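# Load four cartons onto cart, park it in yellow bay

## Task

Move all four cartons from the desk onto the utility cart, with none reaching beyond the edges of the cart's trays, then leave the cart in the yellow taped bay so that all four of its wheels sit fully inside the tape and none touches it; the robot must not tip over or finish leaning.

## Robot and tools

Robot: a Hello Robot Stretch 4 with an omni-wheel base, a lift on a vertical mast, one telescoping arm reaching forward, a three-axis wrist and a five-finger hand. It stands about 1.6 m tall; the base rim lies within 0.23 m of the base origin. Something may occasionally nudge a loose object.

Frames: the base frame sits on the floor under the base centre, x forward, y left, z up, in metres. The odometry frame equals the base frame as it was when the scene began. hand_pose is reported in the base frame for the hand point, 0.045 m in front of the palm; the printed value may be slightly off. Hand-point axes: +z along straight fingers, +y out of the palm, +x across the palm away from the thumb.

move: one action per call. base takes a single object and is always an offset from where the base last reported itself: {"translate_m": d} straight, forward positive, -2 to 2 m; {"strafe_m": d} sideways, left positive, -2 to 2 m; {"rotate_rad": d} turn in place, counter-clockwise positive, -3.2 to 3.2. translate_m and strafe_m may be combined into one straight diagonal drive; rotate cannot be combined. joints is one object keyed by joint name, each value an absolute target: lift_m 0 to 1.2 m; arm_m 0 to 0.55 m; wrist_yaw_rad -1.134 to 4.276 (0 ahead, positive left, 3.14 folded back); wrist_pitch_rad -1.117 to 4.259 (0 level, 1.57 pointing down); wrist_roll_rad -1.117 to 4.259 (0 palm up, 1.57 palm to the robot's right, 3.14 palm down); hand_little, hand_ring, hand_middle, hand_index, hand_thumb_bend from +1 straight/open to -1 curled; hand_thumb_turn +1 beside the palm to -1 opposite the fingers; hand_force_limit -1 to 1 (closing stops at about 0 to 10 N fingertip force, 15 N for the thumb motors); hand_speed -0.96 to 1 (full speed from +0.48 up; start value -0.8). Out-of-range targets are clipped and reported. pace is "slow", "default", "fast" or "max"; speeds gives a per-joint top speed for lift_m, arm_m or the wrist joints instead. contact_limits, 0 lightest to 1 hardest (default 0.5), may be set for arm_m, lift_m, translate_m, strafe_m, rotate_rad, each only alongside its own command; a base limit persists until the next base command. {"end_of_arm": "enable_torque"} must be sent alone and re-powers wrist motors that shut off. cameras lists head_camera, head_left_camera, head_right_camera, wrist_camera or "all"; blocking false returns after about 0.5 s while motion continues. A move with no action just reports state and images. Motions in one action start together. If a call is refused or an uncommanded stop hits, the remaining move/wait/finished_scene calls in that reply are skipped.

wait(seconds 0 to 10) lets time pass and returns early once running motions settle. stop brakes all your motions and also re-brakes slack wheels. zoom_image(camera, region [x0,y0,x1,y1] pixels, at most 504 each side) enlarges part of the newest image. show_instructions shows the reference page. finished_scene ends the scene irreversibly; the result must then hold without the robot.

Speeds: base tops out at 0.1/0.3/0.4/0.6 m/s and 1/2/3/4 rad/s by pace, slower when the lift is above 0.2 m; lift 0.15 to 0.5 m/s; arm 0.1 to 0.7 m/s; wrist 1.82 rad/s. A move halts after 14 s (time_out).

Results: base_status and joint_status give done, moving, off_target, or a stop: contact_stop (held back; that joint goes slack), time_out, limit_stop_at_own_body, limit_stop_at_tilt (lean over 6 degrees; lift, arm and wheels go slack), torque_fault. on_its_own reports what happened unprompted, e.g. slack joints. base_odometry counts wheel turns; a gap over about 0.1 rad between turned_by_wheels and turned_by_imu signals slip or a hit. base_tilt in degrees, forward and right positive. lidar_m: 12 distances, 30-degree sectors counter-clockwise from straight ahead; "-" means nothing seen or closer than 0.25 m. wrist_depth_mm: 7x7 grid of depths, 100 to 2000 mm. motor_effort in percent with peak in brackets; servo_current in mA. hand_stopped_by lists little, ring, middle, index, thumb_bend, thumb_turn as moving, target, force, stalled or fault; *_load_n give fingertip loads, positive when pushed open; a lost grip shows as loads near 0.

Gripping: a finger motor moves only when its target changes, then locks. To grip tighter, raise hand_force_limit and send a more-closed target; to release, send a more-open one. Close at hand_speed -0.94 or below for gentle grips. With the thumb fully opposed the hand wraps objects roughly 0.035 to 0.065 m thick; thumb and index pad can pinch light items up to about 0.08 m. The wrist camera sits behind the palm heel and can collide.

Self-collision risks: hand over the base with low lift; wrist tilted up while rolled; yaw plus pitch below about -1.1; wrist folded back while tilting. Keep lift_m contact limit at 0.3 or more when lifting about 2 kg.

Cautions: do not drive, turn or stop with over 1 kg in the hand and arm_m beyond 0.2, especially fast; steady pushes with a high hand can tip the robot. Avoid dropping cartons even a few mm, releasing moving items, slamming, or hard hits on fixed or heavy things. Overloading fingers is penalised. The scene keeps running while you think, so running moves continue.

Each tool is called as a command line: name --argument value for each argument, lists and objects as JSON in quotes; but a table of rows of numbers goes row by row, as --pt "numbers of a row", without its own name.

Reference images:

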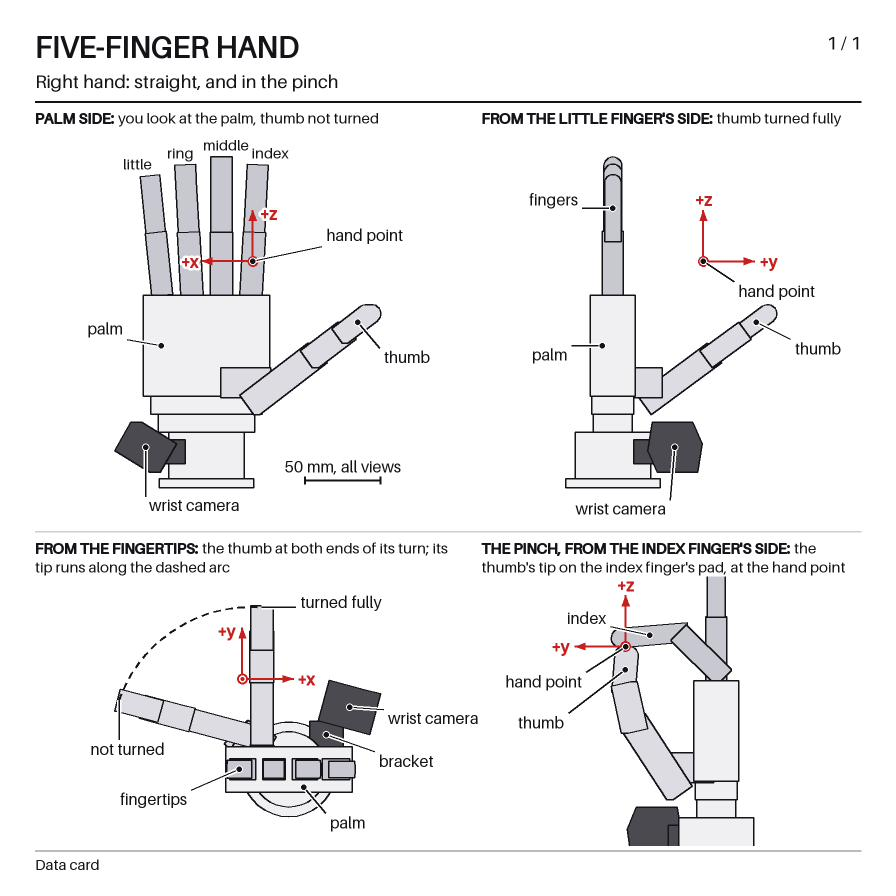

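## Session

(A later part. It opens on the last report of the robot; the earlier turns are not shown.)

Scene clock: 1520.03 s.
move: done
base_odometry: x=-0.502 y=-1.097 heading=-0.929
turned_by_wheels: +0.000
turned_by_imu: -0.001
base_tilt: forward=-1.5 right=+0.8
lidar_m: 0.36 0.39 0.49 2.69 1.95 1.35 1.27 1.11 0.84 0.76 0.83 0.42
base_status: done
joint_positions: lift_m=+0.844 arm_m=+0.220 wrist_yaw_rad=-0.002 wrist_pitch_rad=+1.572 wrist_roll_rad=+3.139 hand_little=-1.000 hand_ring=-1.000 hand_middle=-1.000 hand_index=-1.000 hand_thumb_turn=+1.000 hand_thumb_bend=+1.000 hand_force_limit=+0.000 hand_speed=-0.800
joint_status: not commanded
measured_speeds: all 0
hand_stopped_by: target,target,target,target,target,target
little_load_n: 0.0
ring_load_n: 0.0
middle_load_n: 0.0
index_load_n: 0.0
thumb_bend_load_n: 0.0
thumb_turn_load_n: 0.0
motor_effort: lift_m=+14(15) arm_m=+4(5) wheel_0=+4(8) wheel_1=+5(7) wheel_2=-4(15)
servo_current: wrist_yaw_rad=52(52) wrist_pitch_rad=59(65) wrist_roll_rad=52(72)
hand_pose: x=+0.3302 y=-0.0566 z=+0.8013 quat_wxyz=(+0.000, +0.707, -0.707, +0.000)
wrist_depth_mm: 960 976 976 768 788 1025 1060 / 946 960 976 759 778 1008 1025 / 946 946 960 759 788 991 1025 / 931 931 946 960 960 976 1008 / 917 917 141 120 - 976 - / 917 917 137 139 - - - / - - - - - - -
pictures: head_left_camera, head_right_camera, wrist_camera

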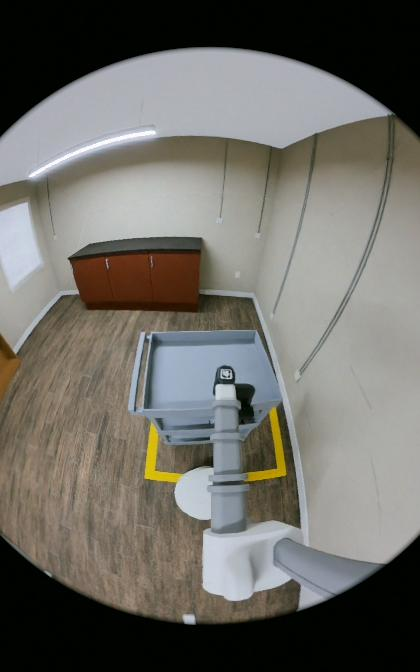

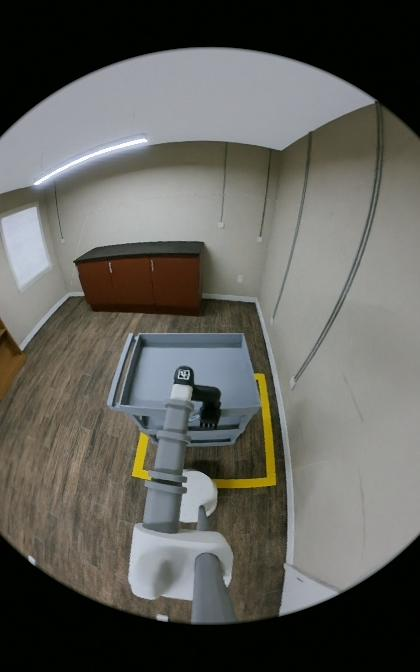

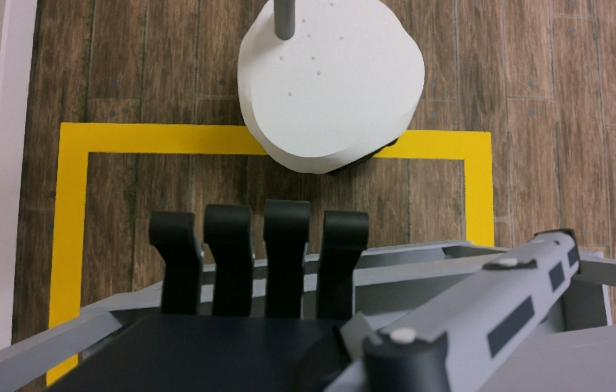

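move --base '{"translate_m": -0.03}' --pace "slow"

move --joints '{"lift_m": 1.05}'

move --base '{"strafe_m": -0.08}' --joints '{"arm_m": 0.475}' --cameras '["wrist_camera", "head_left_camera", "head_right_camera"]'

Scene clock: 1546.03 s.
move: done
base_odometry: x=-0.520 y=-1.073 heading=-0.929
turned_by_wheels: +0.000
turned_by_imu: +0.000
base_tilt: forward=-1.5 right=+0.8
lidar_m: 0.41 0.42 2.79 2.69 1.86 1.33 1.26 1.10 0.83 0.79 0.81 0.46
base_status: done
joint_positions: lift_m=+0.844 arm_m=+0.220 wrist_yaw_rad=-0.001 wrist_pitch_rad=+1.572 wrist_roll_rad=+3.139 hand_little=-1.000 hand_ring=-1.000 hand_middle=-1.000 hand_index=-1.000 hand_thumb_turn=+1.000 hand_thumb_bend=+1.000 hand_force_limit=+0.000 hand_speed=-0.800
joint_status: not commanded
measured_speeds: all 0
hand_stopped_by: target,target,target,target,target,target
little_load_n: 0.0
ring_load_n: 0.0
middle_load_n: 0.0
index_load_n: 0.0
thumb_bend_load_n: 0.0
thumb_turn_load_n: 0.0
motor_effort: lift_m=+14(14) arm_m=+4(4) wheel_0=-3(7) wheel_1=-3(7) wheel_2=+5(9)
servo_current: wrist_yaw_rad=39(52) wrist_pitch_rad=52(59) wrist_roll_rad=46(59)
hand_pose: x=+0.3304 y=-0.0567 z=+0.8013 quat_wxyz=(+0.000, +0.707, -0.707, +0.000)
wrist_depth_mm: 931 960 991 759 768 1025 1025 / 960 946 960 759 768 991 1025 / 946 946 960 759 866 991 1008 / 917 931 960 960 960 991 976 / 917 931 141 120 - 991 - / 917 917 138 139 - - - / - - - - - - -
pictures: none

Scene clock: 1547.97 s.
move: done
base_odometry: x=-0.520 y=-1.073 heading=-0.929
turned_by_wheels: +0.000
turned_by_imu: -0.001
base_tilt: forward=-1.5 right=+0.8
lidar_m: 0.40 0.40 2.78 2.69 1.87 1.32 1.24 1.13 0.81 0.78 0.81 0.44
base_status: not commanded
joint_positions: lift_m=+1.050 arm_m=+0.220 wrist_yaw_rad=-0.001 wrist_pitch_rad=+1.572 wrist_roll_rad=+3.139 hand_little=-1.000 hand_ring=-1.000 hand_middle=-1.000 hand_index=-1.000 hand_thumb_turn=+1.000 hand_thumb_bend=+1.000 hand_force_limit=+0.000 hand_speed=-0.800
joint_status: all done
measured_speeds: all 0
hand_stopped_by: target,target,target,target,target,target
little_load_n: 0.0
ring_load_n: 0.0
middle_load_n: 0.5
index_load_n: 0.5
thumb_bend_load_n: -0.5
thumb_turn_load_n: 0.0
motor_effort: lift_m=+26(31) arm_m=+4(4) wheel_0=-3(4) wheel_1=-3(4) wheel_2=+5(6)
servo_current: wrist_yaw_rad=46(52) wrist_pitch_rad=59(78) wrist_roll_rad=46(59)
hand_pose: x=+0.3304 y=-0.0567 z=+1.0063 quat_wxyz=(+0.000, +0.707, -0.707, +0.000)
wrist_depth_mm: 1098 1160 1182 976 1205 1205 1229 / 1118 1138 1182 960 960 1205 1229 / 1138 1138 1160 960 1205 1205 1229 / 1060 1138 1182 1160 1160 1182 1182 / 1078 1118 141 120 - 1182 - / 1078 1118 138 138 - - - / - - - - - - -
pictures: none

Scene clock: 1549.83 s.
move: done
base_odometry: x=-0.584 y=-1.121 heading=-0.929
turned_by_wheels: +0.000
turned_by_imu: -0.001
base_tilt: forward=-1.4 right=+0.8
lidar_m: 0.42 0.42 0.54 2.77 1.88 1.34 1.27 1.00 0.75 0.69 0.73 0.46
base_status: done
joint_positions: lift_m=+1.050 arm_m=+0.475 wrist_yaw_rad=-0.001 wrist_pitch_rad=+1.571 wrist_roll_rad=+3.139 hand_little=-1.000 hand_ring=-1.000 hand_middle=-1.000 hand_index=-1.000 hand_thumb_turn=+1.000 hand_thumb_bend=+1.000 hand_force_limit=+0.000 hand_speed=-0.800
joint_status: all done
measured_speeds: all 0
hand_stopped_by: target,target,target,target,target,target
little_load_n: 0.0
ring_load_n: 0.0
middle_load_n: 0.0
index_load_n: 0.0
thumb_bend_load_n: 0.0
thumb_turn_load_n: 0.0
motor_effort: lift_m=+26(26) arm_m=+4(6) wheel_0=+0(13) wheel_1=-3(12) wheel_2=+0(4)
servo_current: wrist_yaw_rad=46(59) wrist_pitch_rad=39(65) wrist_roll_rad=39(59)
hand_pose: x=+0.5854 y=-0.0567 z=+1.0063 quat_wxyz=(+0.000, +0.707, -0.707, +0.000)
wrist_depth_mm: - 1160 1182 976 976 1229 - / 1008 1118 - - - - - / 1060 1138 - - - - - / 1060 1118 - - - - - / 1078 1138 139 120 - - - / 1025 1098 138 139 - - - / - - - - - - -
pictures: head_left_camera, head_right_camera, wrist_camera

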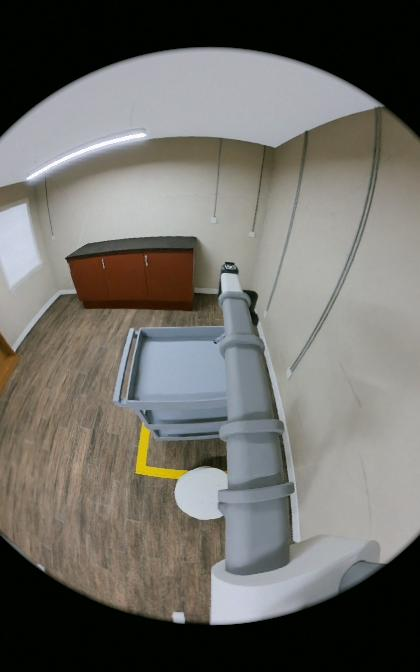

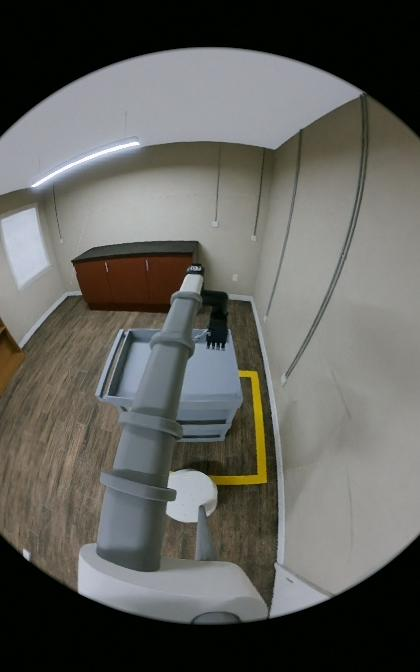

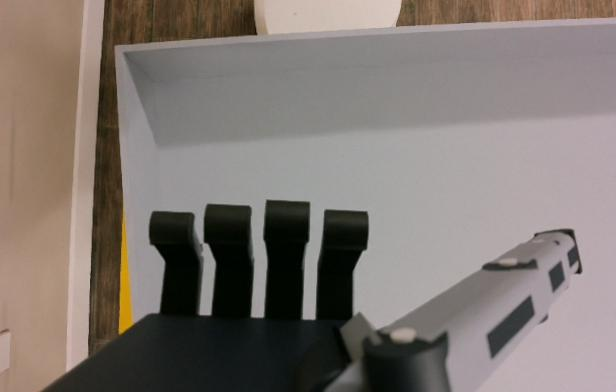

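move --joints '{"lift_m": 0.86}' --speeds '{"lift_m": 0.12}' --contact_limits '{"lift_m": 0.2}'

move --base '{"strafe_m": -0.18}' --pace "slow" --cameras '["wrist_camera", "head_left_camera", "head_right_camera"]'

Scene clock: 1580.30 s.
move: done
base_odometry: x=-0.584 y=-1.121 heading=-0.929
turned_by_wheels: +0.000
turned_by_imu: -0.002
base_tilt: forward=-1.5 right=+0.7
lidar_m: 0.40 0.43 0.53 2.76 1.88 1.33 1.26 0.97 0.74 0.70 0.73 0.45
base_status: not commanded
joint_positions: lift_m=+0.860 arm_m=+0.475 wrist_yaw_rad=-0.001 wrist_pitch_rad=+1.571 wrist_roll_rad=+3.139 hand_little=-1.000 hand_ring=-1.000 hand_middle=-1.000 hand_index=-1.000 hand_thumb_turn=+1.000 hand_thumb_bend=+1.000 hand_force_limit=+0.000 hand_speed=-0.800
joint_status: all done
measured_speeds: all 0
hand_stopped_by: target,target,target,target,target,target
little_load_n: 0.0
ring_load_n: 0.0
middle_load_n: 0.0
index_load_n: 0.0
thumb_bend_load_n: -0.5
thumb_turn_load_n: 0.0
motor_effort: lift_m=+14(23) arm_m=+4(4) wheel_0=+0(1) wheel_1=-3(3) wheel_2=+0(1)
servo_current: wrist_yaw_rad=46(52) wrist_pitch_rad=46(65) wrist_roll_rad=52(65)
contact_limits: lift_m 0.2
hand_pose: x=+0.5854 y=-0.0567 z=+0.8173 quat_wxyz=(+0.000, +0.707, -0.707, +0.000)
wrist_depth_mm: 176 179 180 182 184 187 189 / 175 177 178 181 183 185 186 / 174 176 178 179 181 184 186 / 173 175 177 178 181 182 184 / 172 173 139 120 179 181 - / 170 172 137 138 178 - - / 169 - - - - - -
pictures: none

Scene clock: 1583.23 s.
move: done
base_odometry: x=-0.727 y=-1.229 heading=-0.928
turned_by_wheels: +0.001
turned_by_imu: +0.002
base_tilt: forward=-1.4 right=+0.8
lidar_m: 0.45 0.44 0.55 2.94 1.88 1.33 1.29 0.77 0.56 0.52 0.55 0.52
base_status: done
joint_positions: lift_m=+0.860 arm_m=+0.475 wrist_yaw_rad=+0.000 wrist_pitch_rad=+1.570 wrist_roll_rad=+3.139 hand_little=-1.000 hand_ring=-1.000 hand_middle=-1.000 hand_index=-1.000 hand_thumb_turn=+1.000 hand_thumb_bend=+1.000 hand_force_limit=+0.000 hand_speed=-0.800
joint_status: not commanded
measured_speeds: all 0
hand_stopped_by: target,target,target,target,target,target
little_load_n: 0.0
ring_load_n: 0.0
middle_load_n: 0.0
index_load_n: 0.0
thumb_bend_load_n: 0.0
thumb_turn_load_n: 0.0
motor_effort: lift_m=+14(15) arm_m=+4(4) wheel_0=+6(18) wheel_1=-3(10) wheel_2=+4(6)
servo_current: wrist_yaw_rad=52(52) wrist_pitch_rad=46(72) wrist_roll_rad=46(59)
contact_limits: lift_m 0.2
hand_pose: x=+0.5858 y=-0.0567 z=+0.8172 quat_wxyz=(+0.000, +0.708, -0.706, +0.000)
wrist_depth_mm: 117 157 180 182 184 186 189 / 112 177 179 181 183 185 187 / 114 168 177 180 181 183 186 / 106 168 177 178 181 182 184 / 105 140 138 120 179 180 - / - 128 137 139 178 - - / - - - - - - -
pictures: head_left_camera, head_right_camera, wrist_camera

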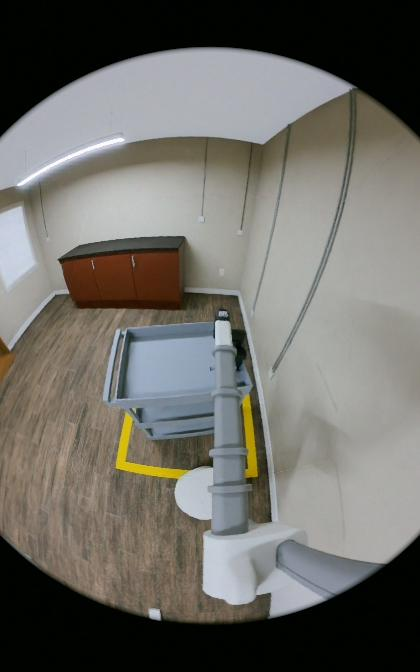

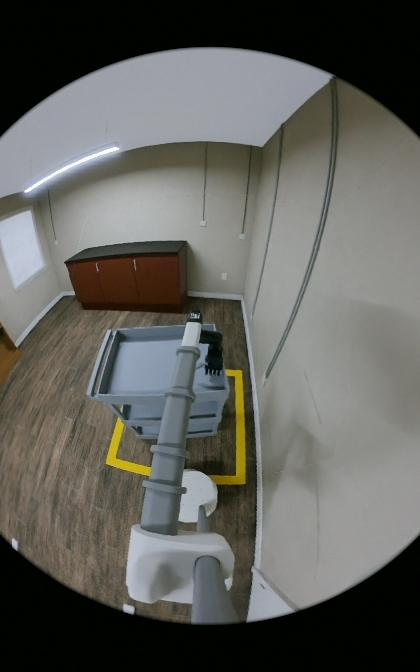

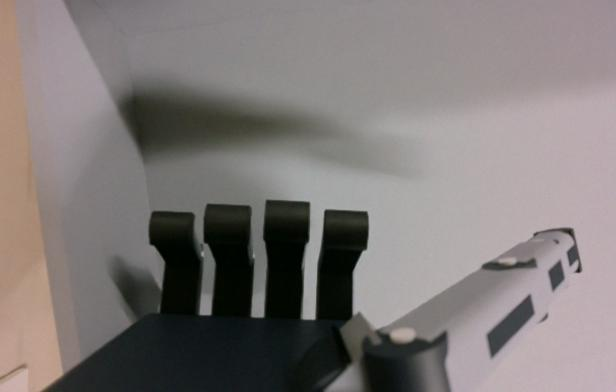

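move --base '{"strafe_m": 0.02}' --pace "slow"

move --joints '{"lift_m": 1.18}'

move --base '{"strafe_m": 0.25, "translate_m": -0.1}' --joints '{"wrist_roll_rad": 0.0, "arm_m": 0.3}' --cameras '["wrist_camera", "head_left_camera", "head_right_camera"]'

Scene clock: 1594.43 s.
move: done
base_odometry: x=-0.712 y=-1.217 heading=-0.928
turned_by_wheels: +0.000
turned_by_imu: -0.001
base_tilt: forward=-1.5 right=+0.7
lidar_m: 0.44 0.43 0.55 2.91 1.86 1.33 1.28 0.80 0.58 0.54 0.58 0.50
base_status: done
joint_positions: lift_m=+0.860 arm_m=+0.475 wrist_yaw_rad=+0.000 wrist_pitch_rad=+1.570 wrist_roll_rad=+3.139 hand_little=-1.000 hand_ring=-1.000 hand_middle=-1.000 hand_index=-1.000 hand_thumb_turn=+1.000 hand_thumb_bend=+1.000 hand_force_limit=+0.000 hand_speed=-0.800
joint_status: not commanded
measured_speeds: all 0
hand_stopped_by: target,target,target,target,target,target
little_load_n: 0.0
ring_load_n: 0.0
middle_load_n: 0.0
index_load_n: 0.0
thumb_bend_load_n: 0.0
thumb_turn_load_n: 0.0
motor_effort: lift_m=+14(14) arm_m=+4(4) wheel_0=-3(8) wheel_1=+5(9) wheel_2=+0(3)
servo_current: wrist_yaw_rad=39(52) wrist_pitch_rad=59(65) wrist_roll_rad=26(52)
contact_limits: lift_m 0.2
hand_pose: x=+0.5858 y=-0.0567 z=+0.8172 quat_wxyz=(+0.000, +0.708, -0.706, +0.000)
wrist_depth_mm: 143 179 180 182 184 186 188 / 132 177 179 181 183 185 187 / 129 175 178 179 181 184 186 / 131 175 176 178 180 182 184 / 129 162 139 120 179 181 - / 125 162 138 139 178 - - / 109 - - - - - -
pictures: none

Scene clock: 1596.80 s.
move: done
base_odometry: x=-0.712 y=-1.217 heading=-0.928
turned_by_wheels: +0.000
turned_by_imu: -0.001
base_tilt: forward=-1.4 right=+0.7
lidar_m: 0.45 0.44 0.53 2.91 1.87 1.33 1.26 0.79 0.58 0.55 0.57 0.50
base_status: not commanded
joint_positions: lift_m=+1.180 arm_m=+0.475 wrist_yaw_rad=+0.000 wrist_pitch_rad=+1.570 wrist_roll_rad=+3.139 hand_little=-1.000 hand_ring=-1.000 hand_middle=-1.000 hand_index=-1.000 hand_thumb_turn=+1.000 hand_thumb_bend=+1.000 hand_force_limit=+0.000 hand_speed=-0.800
joint_status: all done
measured_speeds: all 0
hand_stopped_by: target,target,target,target,target,target
little_load_n: 0.0
ring_load_n: 0.0
middle_load_n: 0.0
index_load_n: 0.0
thumb_bend_load_n: 0.0
thumb_turn_load_n: 0.0
motor_effort: lift_m=+26(30) arm_m=+4(4) wheel_0=-3(3) wheel_1=+5(5) wheel_2=+0(1)
servo_current: wrist_yaw_rad=46(52) wrist_pitch_rad=39(78) wrist_roll_rad=46(59)
hand_pose: x=+0.5858 y=-0.0567 z=+1.1362 quat_wxyz=(+0.000, +0.708, -0.706, +0.000)
wrist_depth_mm: - 1229 1308 1118 1308 1336 1366 / - 1229 1308 1138 1308 1336 1366 / - 1229 1308 - - - - / - 1255 1255 - - - - / - 1118 140 120 - - - / - 1098 138 139 - - - / - - - - - - -
pictures: none

Scene clock: 1599.17 s.
move: done
base_odometry: x=-0.572 y=-0.987 heading=-0.928
turned_by_wheels: +0.000
turned_by_imu: -0.005
base_tilt: forward=-1.5 right=+0.8
lidar_m: 0.49 0.50 2.78 2.67 1.73 1.22 1.17 1.15 0.84 0.79 0.81 0.56
base_status: done
joint_positions: lift_m=+1.180 arm_m=+0.300 wrist_yaw_rad=+0.000 wrist_pitch_rad=+1.570 wrist_roll_rad=+0.002 hand_little=-1.000 hand_ring=-1.000 hand_middle=-1.000 hand_index=-1.000 hand_thumb_turn=+1.000 hand_thumb_bend=+1.000 hand_force_limit=+0.000 hand_speed=-0.800
joint_status: all done
measured_speeds: all 0
hand_stopped_by: target,target,target,target,target,target
little_load_n: 0.0
ring_load_n: 0.5
middle_load_n: 0.0
index_load_n: 0.0
thumb_bend_load_n: 0.0
thumb_turn_load_n: 0.0
motor_effort: lift_m=+25(26) arm_m=-4(6) wheel_0=-2(12) wheel_1=+3(10) wheel_2=+3(8)
servo_current: wrist_yaw_rad=46(52) wrist_pitch_rad=59(65) wrist_roll_rad=33(98)
hand_pose: x=+0.5313 y=-0.1184 z=+1.1364 quat_wxyz=(+0.000, +0.708, +0.706, +0.000)
wrist_depth_mm: - - - - - - - / 427 - - - - - - / 421 - - - - - - / 427 - - 1281 1308 1308 - / 1255 1281 142 131 1281 1308 - / 1255 1255 138 139 - - - / 1255 - - - - - -
pictures: head_left_camera, head_right_camera, wrist_camera

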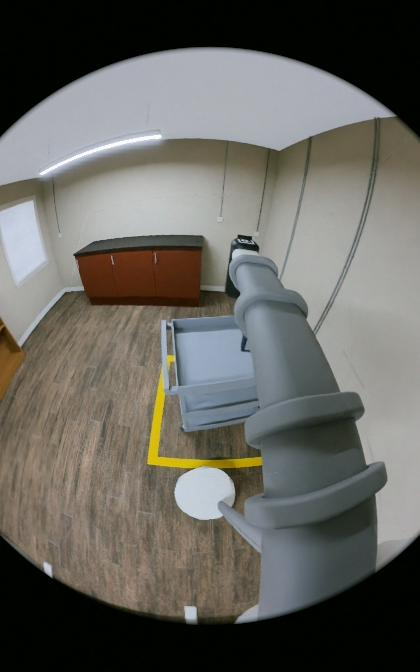

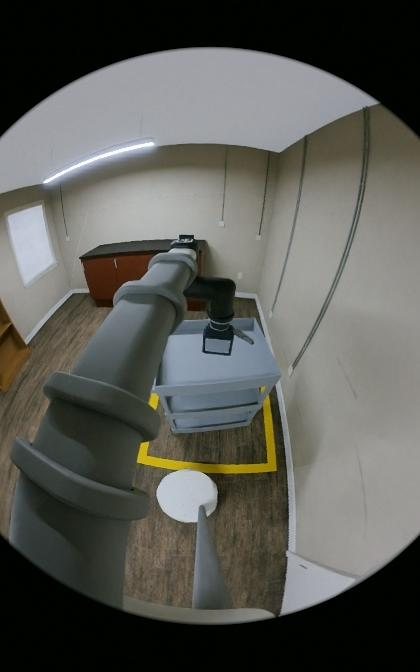

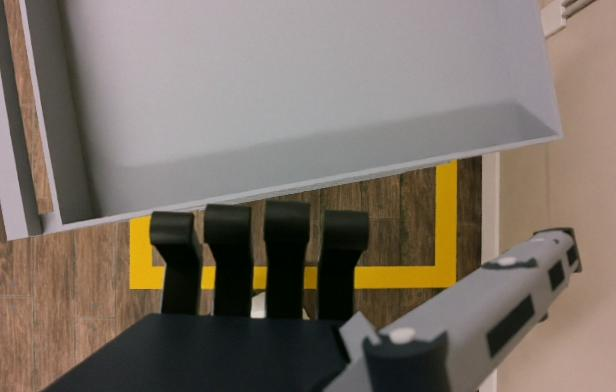

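move --joints '{"arm_m": 0.05, "hand_little": 1, "hand_ring": 1, "hand_middle": 1, "hand_index": 1}'

move --base '{"translate_m": -0.25}' --cameras '["head_camera", "wrist_camera"]'

Scene clock: 1713.87 s.
move: done
base_odometry: x=-0.572 y=-0.987 heading=-0.928
turned_by_wheels: +0.000
turned_by_imu: -0.003
base_tilt: forward=-1.5 right=+0.7
lidar_m: 0.49 0.49 2.77 2.68 1.73 1.21 1.17 1.16 0.84 0.80 0.82 0.56
base_status: not commanded
joint_positions: lift_m=+1.180 arm_m=+0.050 wrist_yaw_rad=+0.000 wrist_pitch_rad=+1.570 wrist_roll_rad=+0.002 hand_little=+1.000 hand_ring=+1.000 hand_middle=+1.000 hand_index=+1.000 hand_thumb_turn=+1.000 hand_thumb_bend=+1.000 hand_force_limit=+0.000 hand_speed=-0.800
joint_status: all done
measured_speeds: all 0
hand_stopped_by: target,target,target,target,target,target
little_load_n: 0.0
ring_load_n: 0.0
middle_load_n: 0.0
index_load_n: 0.0
thumb_bend_load_n: 0.0
thumb_turn_load_n: 0.0
motor_effort: lift_m=+26(26) arm_m=-5(6) wheel_0=-2(2) wheel_1=+3(3) wheel_2=+3(4)
servo_current: wrist_yaw_rad=52(52) wrist_pitch_rad=46(65) wrist_roll_rad=52(59)
hand_pose: x=+0.2813 y=-0.1184 z=+1.1364 quat_wxyz=(+0.000, +0.708, +0.706, +0.000)
wrist_depth_mm: 1255 - - - - 1229 - / 1255 1255 - - 1308 1336 - / 1229 1255 1281 1308 1308 1336 - / 1281 1281 1281 1281 1308 1336 - / 1229 1281 1078 1098 1255 1308 - / 1255 1255 193 183 1308 - - / 1255 - - - - - -
pictures: none

Scene clock: 1716.13 s.
move: done
base_odometry: x=-0.721 y=-0.787 heading=-0.928
turned_by_wheels: +0.000
turned_by_imu: +0.000
base_tilt: forward=-1.5 right=+0.7
lidar_m: 0.73 0.73 2.80 2.71 1.34 0.97 0.91 1.15 0.84 0.80 0.83 0.84
base_status: done
joint_positions: lift_m=+1.180 arm_m=+0.050 wrist_yaw_rad=+0.000 wrist_pitch_rad=+1.570 wrist_roll_rad=+0.002 hand_little=+1.000 hand_ring=+1.000 hand_middle=+1.000 hand_index=+1.000 hand_thumb_turn=+1.000 hand_thumb_bend=+1.000 hand_force_limit=+0.000 hand_speed=-0.800
joint_status: not commanded
measured_speeds: all 0
hand_stopped_by: target,target,target,target,target,target
little_load_n: 0.0
ring_load_n: 0.0
middle_load_n: 0.0
index_load_n: 0.0
thumb_bend_load_n: 0.0
thumb_turn_load_n: 0.0
motor_effort: lift_m=+26(26) arm_m=-4(5) wheel_0=-2(8) wheel_1=-4(9) wheel_2=+3(12)
servo_current: wrist_yaw_rad=39(59) wrist_pitch_rad=26(78) wrist_roll_rad=39(72)
hand_pose: x=+0.2813 y=-0.1184 z=+1.1364 quat_wxyz=(+0.000, +0.708, +0.706, +0.000)
wrist_depth_mm: 1281 1255 1281 1308 1308 1336 - / 1255 1255 1281 1281 1281 1308 - / 1255 1281 1255 1281 1336 1308 - / 1229 1255 1255 1281 1281 1308 - / 1281 1255 1078 1098 1308 1336 - / 1255 1255 193 184 1281 - - / 1255 - - - - - -

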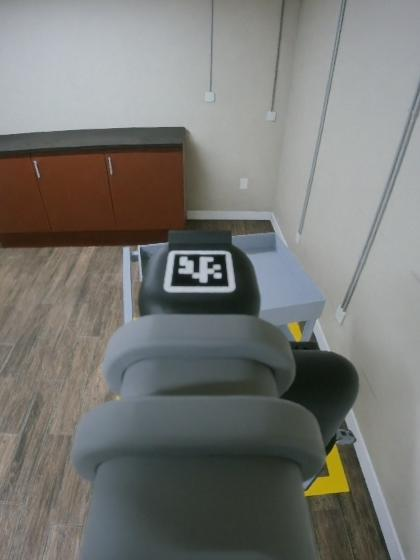

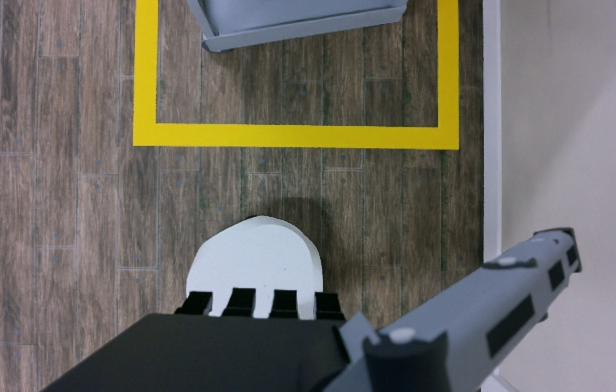

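move --base '{"rotate_rad": 3.137}'

move --base '{"translate_m": 0.5, "strafe_m": -0.6}' --cameras '["all"]'

Scene clock: 1746.13 s.
move: done
base_odometry: x=-0.721 y=-0.787 heading=+2.208
turned_by_wheels: +3.136
turned_by_imu: +3.155
base_tilt: forward=-1.5 right=+0.8
lidar_m: 0.91 1.20 0.82 0.80 0.83 0.85 0.74 0.75 2.81 2.73 1.46 1.00
base_status: done
joint_positions: lift_m=+1.180 arm_m=+0.050 wrist_yaw_rad=+0.000 wrist_pitch_rad=+1.570 wrist_roll_rad=+0.002 hand_little=+1.000 hand_ring=+1.000 hand_middle=+1.000 hand_index=+1.000 hand_thumb_turn=+1.000 hand_thumb_bend=+1.000 hand_force_limit=+0.000 hand_speed=-0.800
joint_status: not commanded
measured_speeds: all 0
hand_stopped_by: target,target,target,target,target,target
little_load_n: 0.0
ring_load_n: 0.0
middle_load_n: 0.0
index_load_n: 0.0
thumb_bend_load_n: 0.0
thumb_turn_load_n: 0.0
motor_effort: lift_m=+26(26) arm_m=-4(4) wheel_0=-4(8) wheel_1=-4(8) wheel_2=-3(9)
servo_current: wrist_yaw_rad=39(59) wrist_pitch_rad=46(65) wrist_roll_rad=59(59)
hand_pose: x=+0.2813 y=-0.1184 z=+1.1364 quat_wxyz=(+0.000, +0.708, +0.706, +0.000)
wrist_depth_mm: 1255 1281 1308 1308 1308 1308 1336 / 1255 1255 1255 1281 1336 1308 1366 / 1255 1229 1255 1281 1308 1308 1308 / 1255 1255 1281 1308 1336 1308 1366 / 1281 1281 1078 1078 1281 1308 - / 1255 1255 193 183 1308 - - / 1255 - - - - - -
pictures: none

Scene clock: 1750.20 s.
move: done
base_odometry: x=-0.536 y=-0.028 heading=+2.208
turned_by_wheels: +0.000
turned_by_imu: +0.002
base_tilt: forward=-1.5 right=+0.7
lidar_m: 0.45 0.48 0.63 1.40 1.47 1.25 1.32 2.99 2.29 2.34 0.73 0.49
base_status: done
joint_positions: lift_m=+1.180 arm_m=+0.050 wrist_yaw_rad=+0.000 wrist_pitch_rad=+1.570 wrist_roll_rad=+0.002 hand_little=+1.000 hand_ring=+1.000 hand_middle=+1.000 hand_index=+1.000 hand_thumb_turn=+1.000 hand_thumb_bend=+1.000 hand_force_limit=+0.000 hand_speed=-0.800
joint_status: not commanded
measured_speeds: all 0
hand_stopped_by: target,target,target,target,target,target
little_load_n: 0.0
ring_load_n: 0.0
middle_load_n: 0.0
index_load_n: 0.0
thumb_bend_load_n: 0.0
thumb_turn_load_n: 0.0
motor_effort: lift_m=+26(26) arm_m=-4(4) wheel_0=+1(12) wheel_1=-1(9) wheel_2=-3(11)
servo_current: wrist_yaw_rad=46(52) wrist_pitch_rad=46(65) wrist_roll_rad=46(65)
hand_pose: x=+0.2813 y=-0.1184 z=+1.1364 quat_wxyz=(+0.000, +0.708, +0.706, +0.000)
wrist_depth_mm: - - - - - - - / 1255 1281 1281 1308 1281 1281 1308 / 1229 1281 1281 1308 1281 1336 1336 / 1281 1281 1281 1308 1308 1308 1336 / 1255 1281 1078 1078 1281 1308 - / 1255 1281 193 184 1308 - - / 1255 - - - - - -
pictures: head_camera, head_left_camera, head_right_camera, wrist_camera

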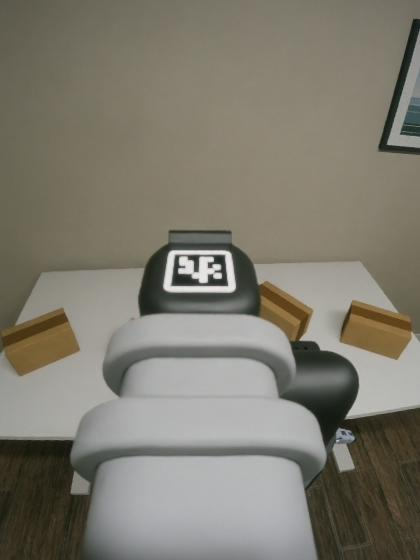

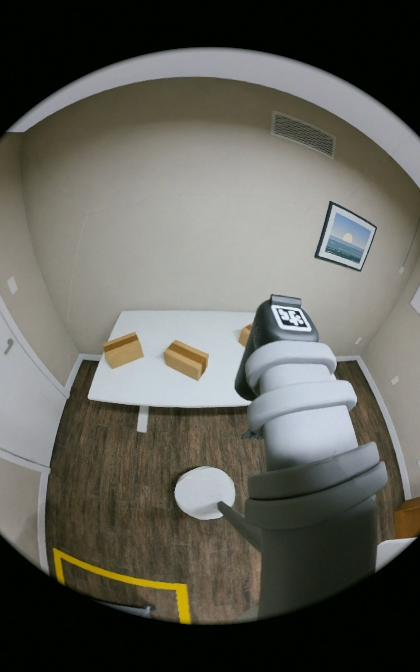

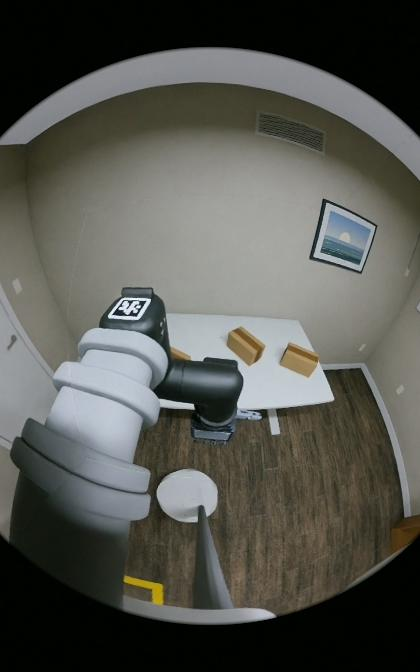

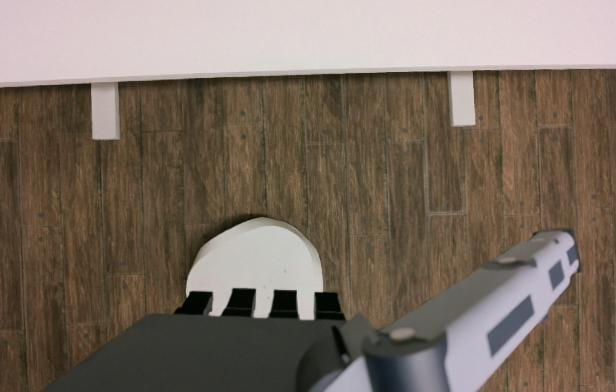

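move --joints '{"arm_m": 0.5}' --cameras '["wrist_camera"]'

move --base '{"strafe_m": -0.45}' --cameras '["wrist_camera"]'

Scene clock: 1764.83 s.
move: done
base_odometry: x=-0.536 y=-0.028 heading=+2.208
turned_by_wheels: +0.000
turned_by_imu: -0.002
base_tilt: forward=-1.5 right=+0.7
lidar_m: 0.45 0.47 0.61 1.39 1.47 1.25 1.32 2.99 2.28 2.33 0.71 0.49
base_status: not commanded
joint_positions: lift_m=+1.180 arm_m=+0.500 wrist_yaw_rad=+0.000 wrist_pitch_rad=+1.570 wrist_roll_rad=+0.002 hand_little=+1.000 hand_ring=+1.000 hand_middle=+1.000 hand_index=+1.000 hand_thumb_turn=+1.000 hand_thumb_bend=+1.000 hand_force_limit=+0.000 hand_speed=-0.800
joint_status: all done
measured_speeds: all 0
hand_stopped_by: target,target,target,target,target,target
little_load_n: 0.0
ring_load_n: 0.0
middle_load_n: 0.0
index_load_n: 0.0
thumb_bend_load_n: 0.0
thumb_turn_load_n: 0.0
motor_effort: lift_m=+25(26) arm_m=+4(6) wheel_0=+1(2) wheel_1=-1(2) wheel_2=-4(5)
servo_current: wrist_yaw_rad=46(52) wrist_pitch_rad=33(65) wrist_roll_rad=52(59)
hand_pose: x=+0.7312 y=-0.1184 z=+1.1364 quat_wxyz=(+0.000, +0.708, +0.706, +0.000)
wrist_depth_mm: - - - - 455 - - / - - - - 462 - - / 439 - - - - 462 554 / 439 442 - - - - 544 / 442 442 - - - - - / - 439 128 163 - - - / - - - - - - -

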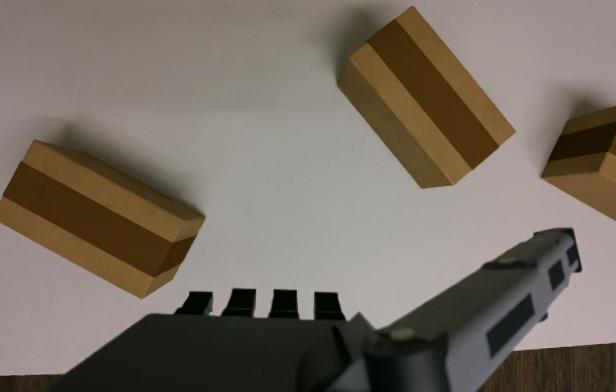

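Scene clock: 1767.67 s.
move: done
base_odometry: x=-0.175 y=+0.239 heading=+2.208
turned_by_wheels: +0.000
turned_by_imu: +0.001
base_tilt: forward=-1.5 right=+0.8
lidar_m: 0.48 0.50 0.68 1.84 1.89 1.45 2.95 2.38 1.90 1.89 1.92 0.53
base_status: done
joint_positions: lift_m=+1.180 arm_m=+0.500 wrist_yaw_rad=+0.000 wrist_pitch_rad=+1.570 wrist_roll_rad=+0.002 hand_little=+1.000 hand_ring=+1.000 hand_middle=+1.000 hand_index=+1.000 hand_thumb_turn=+1.000 hand_thumb_bend=+1.000 hand_force_limit=+0.000 hand_speed=-0.800
joint_status: not commanded
measured_speeds: all 0
hand_stopped_by: target,target,target,target,target,target
little_load_n: 0.0
ring_load_n: 0.0
middle_load_n: -0.5
index_load_n: 0.0
thumb_bend_load_n: 0.0
thumb_turn_load_n: 0.0
motor_effort: lift_m=+25(26) arm_m=+4(4) wheel_0=+2(12) wheel_1=-2(12) wheel_2=+0(2)
servo_current: wrist_yaw_rad=52(52) wrist_pitch_rad=46(72) wrist_roll_rad=46(65)
hand_pose: x=+0.7312 y=-0.1184 z=+1.1364 quat_wxyz=(+0.000, +0.708, +0.706, +0.000)
wrist_depth_mm: 442 - - - - 1336 - / 442 442 - 452 - 1336 1336 / - 442 - 455 459 1308 1366 / - - - 452 455 1308 1308 / - - - - - 1336 - / - - 128 162 - - - / 1205 - - - - - -

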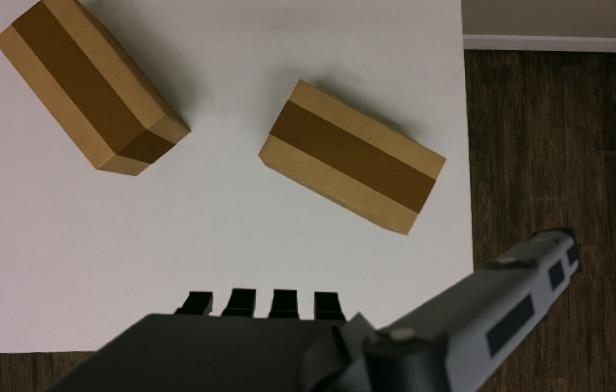

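zoom_image --camera "wrist_camera" --region '[240, 60, 480, 260]'

zoom_image --camera "wrist_camera" --region '[0, 0, 240, 200]'

Scaled by 2.100.

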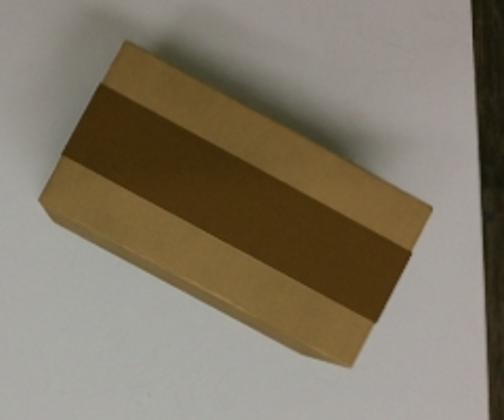

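Scaled by 2.100.

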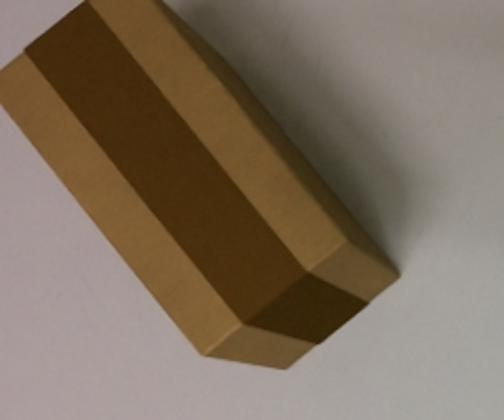

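move --base '{"strafe_m": -0.276}' --joints '{"wrist_yaw_rad": 1.079, "arm_m": 0.429}'

move --joints '{"lift_m": 1.0}' --cameras '["wrist_camera", "head_camera", "head_right_camera"]'

Scene clock: 1829.90 s.
move: done
base_odometry: x=+0.047 y=+0.403 heading=+2.208
turned_by_wheels: +0.000
turned_by_imu: -0.001
base_tilt: forward=-1.5 right=+0.8
lidar_m: 0.50 0.52 0.70 2.12 1.79 1.60 2.94 2.02 1.66 1.61 1.67 1.33
base_status: done
joint_positions: lift_m=+1.180 arm_m=+0.429 wrist_yaw_rad=+1.077 wrist_pitch_rad=+1.570 wrist_roll_rad=+0.002 hand_little=+1.000 hand_ring=+1.000 hand_middle=+1.000 hand_index=+1.000 hand_thumb_turn=+1.000 hand_thumb_bend=+1.000 hand_force_limit=+0.000 hand_speed=-0.800
joint_status: all done
measured_speeds: all 0
hand_stopped_by: target,target,target,target,target,target
little_load_n: 0.0
ring_load_n: 0.0
middle_load_n: 0.0
index_load_n: 0.0
thumb_bend_load_n: 0.0
thumb_turn_load_n: 0.0
motor_effort: lift_m=+25(26) arm_m=-4(6) wheel_0=+1(13) wheel_1=-1(12) wheel_2=+0(2)
servo_current: wrist_yaw_rad=46(91) wrist_pitch_rad=26(59) wrist_roll_rad=26(59)
hand_pose: x=+0.7328 y=-0.0030 z=+1.1364 quat_wxyz=(+0.000, +0.245, +0.969, +0.000)
wrist_depth_mm: 1255 - - 452 - - - / 1255 - - 452 - - - / 1229 1255 - 445 - - - / 1229 1281 - 452 - 1308 - / 1060 1160 - - 1281 1281 - / 1025 1042 131 185 1281 - - / 1025 - - - - - -
pictures: none

Scene clock: 1831.73 s.
move: done
base_odometry: x=+0.047 y=+0.403 heading=+2.208
turned_by_wheels: +0.000
turned_by_imu: -0.001
base_tilt: forward=-1.5 right=+0.7
lidar_m: 0.50 0.52 0.69 2.11 1.78 1.59 2.90 2.02 1.66 1.61 1.63 1.33
base_status: not commanded
joint_positions: lift_m=+1.001 arm_m=+0.429 wrist_yaw_rad=+1.077 wrist_pitch_rad=+1.570 wrist_roll_rad=+0.002 hand_little=+1.000 hand_ring=+1.000 hand_middle=+1.000 hand_index=+1.000 hand_thumb_turn=+1.000 hand_thumb_bend=+1.000 hand_force_limit=+0.000 hand_speed=-0.800
joint_status: all done
measured_speeds: all 0
hand_stopped_by: target,target,target,target,target,target
little_load_n: 0.0
ring_load_n: 0.0
middle_load_n: 0.0
index_load_n: 0.0
thumb_bend_load_n: 0.0
thumb_turn_load_n: 0.0
motor_effort: lift_m=+14(26) arm_m=-4(5) wheel_0=+2(2) wheel_1=-1(1) wheel_2=+0(1)
servo_current: wrist_yaw_rad=52(52) wrist_pitch_rad=78(78) wrist_roll_rad=39(59)
hand_pose: x=+0.7328 y=-0.0030 z=+0.9573 quat_wxyz=(+0.000, +0.245, +0.969, +0.000)
wrist_depth_mm: - - 271 271 274 - - / - - 271 271 273 - - / 1098 - 270 271 272 - - / 1078 - - - - 1138 - / 878 917 - - 1098 1118 - / 878 878 127 182 1118 - - / 866 - - - - - -
pictures: head_camera, head_right_camera, wrist_camera

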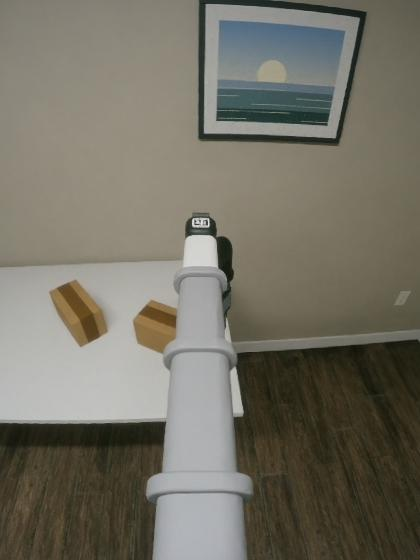

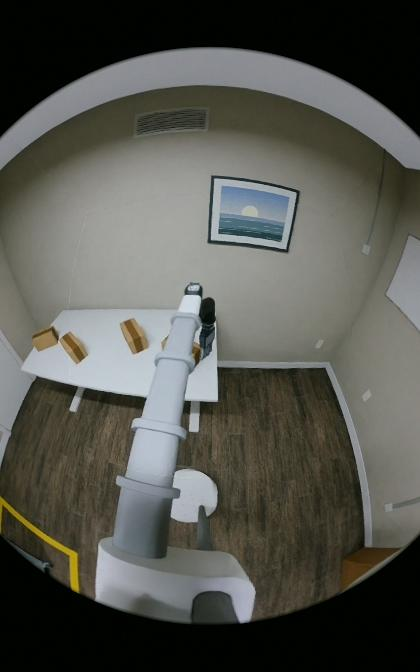

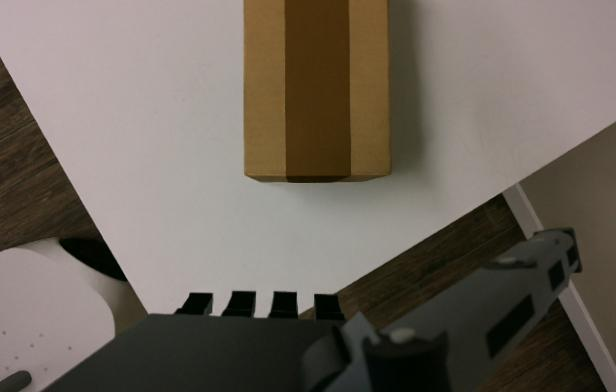

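move --base '{"translate_m": -0.0075, "strafe_m": 0.004}' --pace "slow"

move --joints '{"lift_m": 0.858}' --cameras '["wrist_camera", "head_camera"]'

Scene clock: 1843.10 s.
move: done
base_odometry: x=+0.048 y=+0.395 heading=+2.207
turned_by_wheels: +0.000
turned_by_imu: -0.003
base_tilt: forward=-1.5 right=+0.8
lidar_m: 0.50 0.54 0.70 2.10 1.77 1.59 2.89 2.03 1.65 1.62 1.66 1.33
base_status: done
joint_positions: lift_m=+1.001 arm_m=+0.429 wrist_yaw_rad=+1.077 wrist_pitch_rad=+1.570 wrist_roll_rad=+0.002 hand_little=+1.000 hand_ring=+1.000 hand_middle=+1.000 hand_index=+1.000 hand_thumb_turn=+1.000 hand_thumb_bend=+1.000 hand_force_limit=+0.000 hand_speed=-0.800
joint_status: not commanded
measured_speeds: all 0
hand_stopped_by: target,target,target,target,target,target
little_load_n: 0.0
ring_load_n: 0.0
middle_load_n: 0.0
index_load_n: 0.0
thumb_bend_load_n: -0.5
thumb_turn_load_n: 0.0
motor_effort: lift_m=+14(14) arm_m=-4(4) wheel_0=-3(6) wheel_1=-3(5) wheel_2=+1(8)
servo_current: wrist_yaw_rad=39(52) wrist_pitch_rad=33(65) wrist_roll_rad=33(46)
hand_pose: x=+0.7328 y=-0.0030 z=+0.9573 quat_wxyz=(+0.000, +0.245, +0.969, +0.000)
wrist_depth_mm: - - - 272 273 - - / 379 - - 272 272 - - / 1078 - - 271 274 - - / 1078 - - - - - - / 904 976 - - 1118 1118 - / 878 878 128 181 1118 - - / 878 - - - - - -
pictures: none

Scene clock: 1844.77 s.
move: done
base_odometry: x=+0.048 y=+0.395 heading=+2.207
turned_by_wheels: +0.000
turned_by_imu: -0.001
base_tilt: forward=-1.5 right=+0.7
lidar_m: 0.52 0.54 0.68 2.11 1.78 1.59 2.89 2.02 1.65 1.60 1.66 1.35
base_status: not commanded
joint_positions: lift_m=+0.859 arm_m=+0.429 wrist_yaw_rad=+1.077 wrist_pitch_rad=+1.570 wrist_roll_rad=+0.002 hand_little=+1.000 hand_ring=+1.000 hand_middle=+1.000 hand_index=+1.000 hand_thumb_turn=+1.000 hand_thumb_bend=+1.000 hand_force_limit=+0.000 hand_speed=-0.800
joint_status: all done
measured_speeds: all 0
hand_stopped_by: target,target,target,target,target,target
little_load_n: 0.0
ring_load_n: 0.0
middle_load_n: 0.0
index_load_n: 0.0
thumb_bend_load_n: 0.0
thumb_turn_load_n: 0.0
motor_effort: lift_m=+14(17) arm_m=-4(4) wheel_0=-3(4) wheel_1=-4(4) wheel_2=+2(2)
servo_current: wrist_yaw_rad=46(59) wrist_pitch_rad=39(65) wrist_roll_rad=52(65)
hand_pose: x=+0.7328 y=-0.0030 z=+0.8153 quat_wxyz=(+0.000, +0.245, +0.969, +0.000)
wrist_depth_mm: - - 129 129 130 132 - / - - 128 129 130 131 - / - - 128 129 130 131 - / - - - - - - - / - - - - - - - / 732 - 128 163 - - - / 741 - - - - - -
pictures: head_camera, wrist_camera

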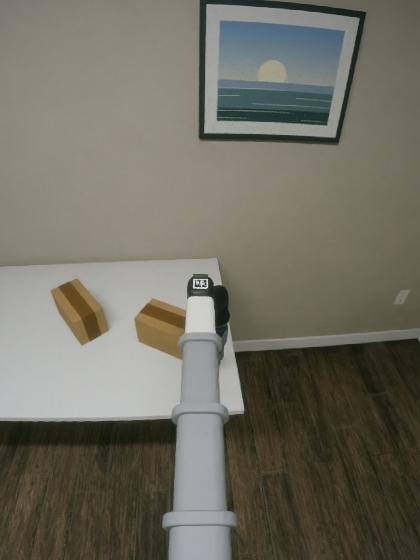

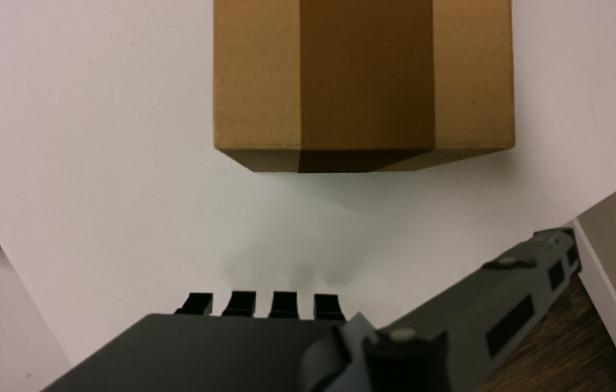

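move --base '{"translate_m": 0.0265, "strafe_m": 0.0493}' --pace "slow" --cameras '["wrist_camera"]'

Scene clock: 1867.67 s.
move: done
base_odometry: x=-0.007 y=+0.387 heading=+2.207
turned_by_wheels: +0.000
turned_by_imu: -0.004
base_tilt: forward=-1.5 right=+0.8
lidar_m: 0.48 0.50 0.65 2.06 1.83 1.58 2.93 2.10 1.72 1.64 1.71 0.54
base_status: done
joint_positions: lift_m=+0.859 arm_m=+0.429 wrist_yaw_rad=+1.078 wrist_pitch_rad=+1.570 wrist_roll_rad=+0.002 hand_little=+1.000 hand_ring=+1.000 hand_middle=+1.000 hand_index=+1.000 hand_thumb_turn=+1.000 hand_thumb_bend=+1.000 hand_force_limit=+0.000 hand_speed=-0.800
joint_status: not commanded
measured_speeds: all 0
hand_stopped_by: target,target,target,target,target,target
little_load_n: 0.0
ring_load_n: 0.0
middle_load_n: 0.0
index_load_n: 0.0
thumb_bend_load_n: 0.0
thumb_turn_load_n: 0.0
motor_effort: lift_m=+14(14) arm_m=-4(4) wheel_0=-5(8) wheel_1=+4(9) wheel_2=-6(7)
servo_current: wrist_yaw_rad=52(52) wrist_pitch_rad=39(65) wrist_roll_rad=52(59)
hand_pose: x=+0.7328 y=-0.0029 z=+0.8153 quat_wxyz=(+0.000, +0.245, +0.969, +0.000)
wrist_depth_mm: - - 129 130 131 133 - / - - 129 130 131 132 - / - - 129 129 131 132 - / - - 129 129 130 132 - / - - 128 129 129 131 - / - - 128 129 129 - - / - - - - - - -

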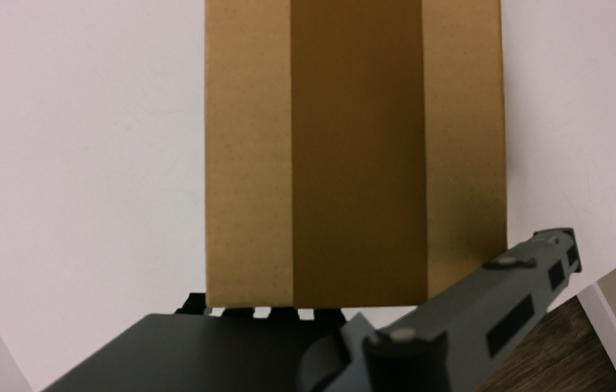

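move --joints '{"hand_force_limit": -0.6, "hand_speed": -0.85, "hand_little": 0.0}' --cameras '["wrist_camera"]'

Scene clock: 1878.37 s.
move: done
base_odometry: x=-0.007 y=+0.387 heading=+2.207
turned_by_wheels: +0.000
turned_by_imu: -0.002
base_tilt: forward=-1.5 right=+0.7
lidar_m: 0.49 0.49 0.66 2.07 1.85 1.58 2.92 2.09 1.73 1.65 1.71 0.52
base_status: not commanded
joint_positions: lift_m=+0.859 arm_m=+0.429 wrist_yaw_rad=+1.078 wrist_pitch_rad=+1.570 wrist_roll_rad=+0.002 hand_little=+0.000 hand_ring=+1.000 hand_middle=+1.000 hand_index=+1.000 hand_thumb_turn=+1.000 hand_thumb_bend=+1.000 hand_force_limit=-0.600 hand_speed=-0.850
joint_status: all done
measured_speeds: all 0
hand_stopped_by: target,target,target,target,target,target
little_load_n: 0.0
ring_load_n: 0.0
middle_load_n: 0.5
index_load_n: 0.0
thumb_bend_load_n: 0.0
thumb_turn_load_n: 0.0
motor_effort: lift_m=+14(14) arm_m=-4(4) wheel_0=-4(5) wheel_1=+4(4) wheel_2=-5(6)
servo_current: wrist_yaw_rad=46(59) wrist_pitch_rad=59(72) wrist_roll_rad=46(65)
hand_pose: x=+0.7328 y=-0.0029 z=+0.8153 quat_wxyz=(+0.000, +0.245, +0.969, +0.000)
wrist_depth_mm: - - 129 130 131 133 - / - - 129 129 131 132 - / - - 129 129 131 132 - / - - 129 129 130 132 - / - - 128 129 130 131 - / - - 128 129 129 - - / - - - - - - -

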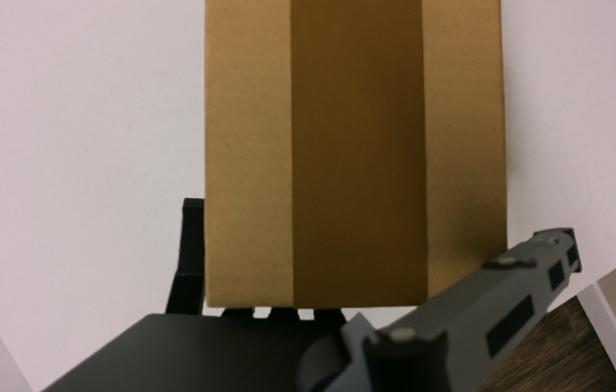

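move --joints '{"hand_force_limit": -0.4, "hand_speed": -0.94, "hand_thumb_bend": 0.0}' --cameras '["wrist_camera", "head_camera"]'

Scene clock: 1890.70 s.
move: off_target
base_odometry: x=-0.007 y=+0.387 heading=+2.207
turned_by_wheels: +0.000
turned_by_imu: -0.003
base_tilt: forward=-1.5 right=+0.7
lidar_m: 0.48 0.50 0.67 2.06 1.84 1.59 2.92 2.09 1.70 1.66 1.71 0.53
base_status: not commanded
joint_positions: lift_m=+0.859 arm_m=+0.429 wrist_yaw_rad=+1.078 wrist_pitch_rad=+1.570 wrist_roll_rad=+0.002 hand_little=+0.000 hand_ring=+1.000 hand_middle=+1.000 hand_index=+1.000 hand_thumb_turn=+1.000 hand_thumb_bend=+0.704 hand_force_limit=-0.400 hand_speed=-0.940
joint_status: hand_thumb_bend off_target (ended at +0.704, target +0.000); the others done
measured_speeds: all 0
hand_stopped_by: target,target,target,target,force,target
little_load_n: 0.0
ring_load_n: 0.0
middle_load_n: 0.0
index_load_n: 0.0
thumb_bend_load_n: 4.5
thumb_turn_load_n: 0.0
motor_effort: lift_m=+14(14) arm_m=-4(4) wheel_0=-4(5) wheel_1=+4(4) wheel_2=-6(6)
servo_current: wrist_yaw_rad=52(59) wrist_pitch_rad=59(65) wrist_roll_rad=46(65)
hand_pose: x=+0.7328 y=-0.0029 z=+0.8153 quat_wxyz=(+0.000, +0.245, +0.969, +0.000)
wrist_depth_mm: - - 132 134 135 136 - / - - 132 133 134 - - / - - 131 132 134 135 - / - - 131 132 132 134 - / - - 130 131 132 134 - / - - 130 131 132 - - / - - - - - - -
pictures: head_camera, wrist_camera

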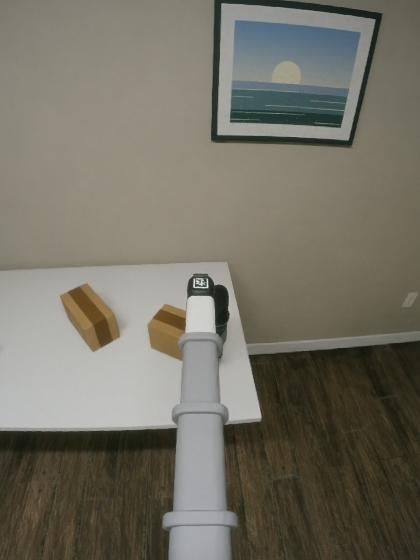

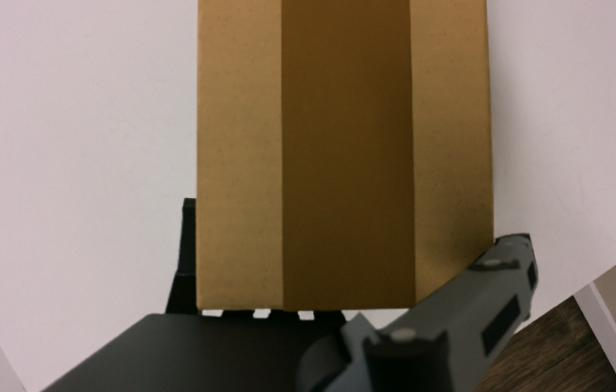

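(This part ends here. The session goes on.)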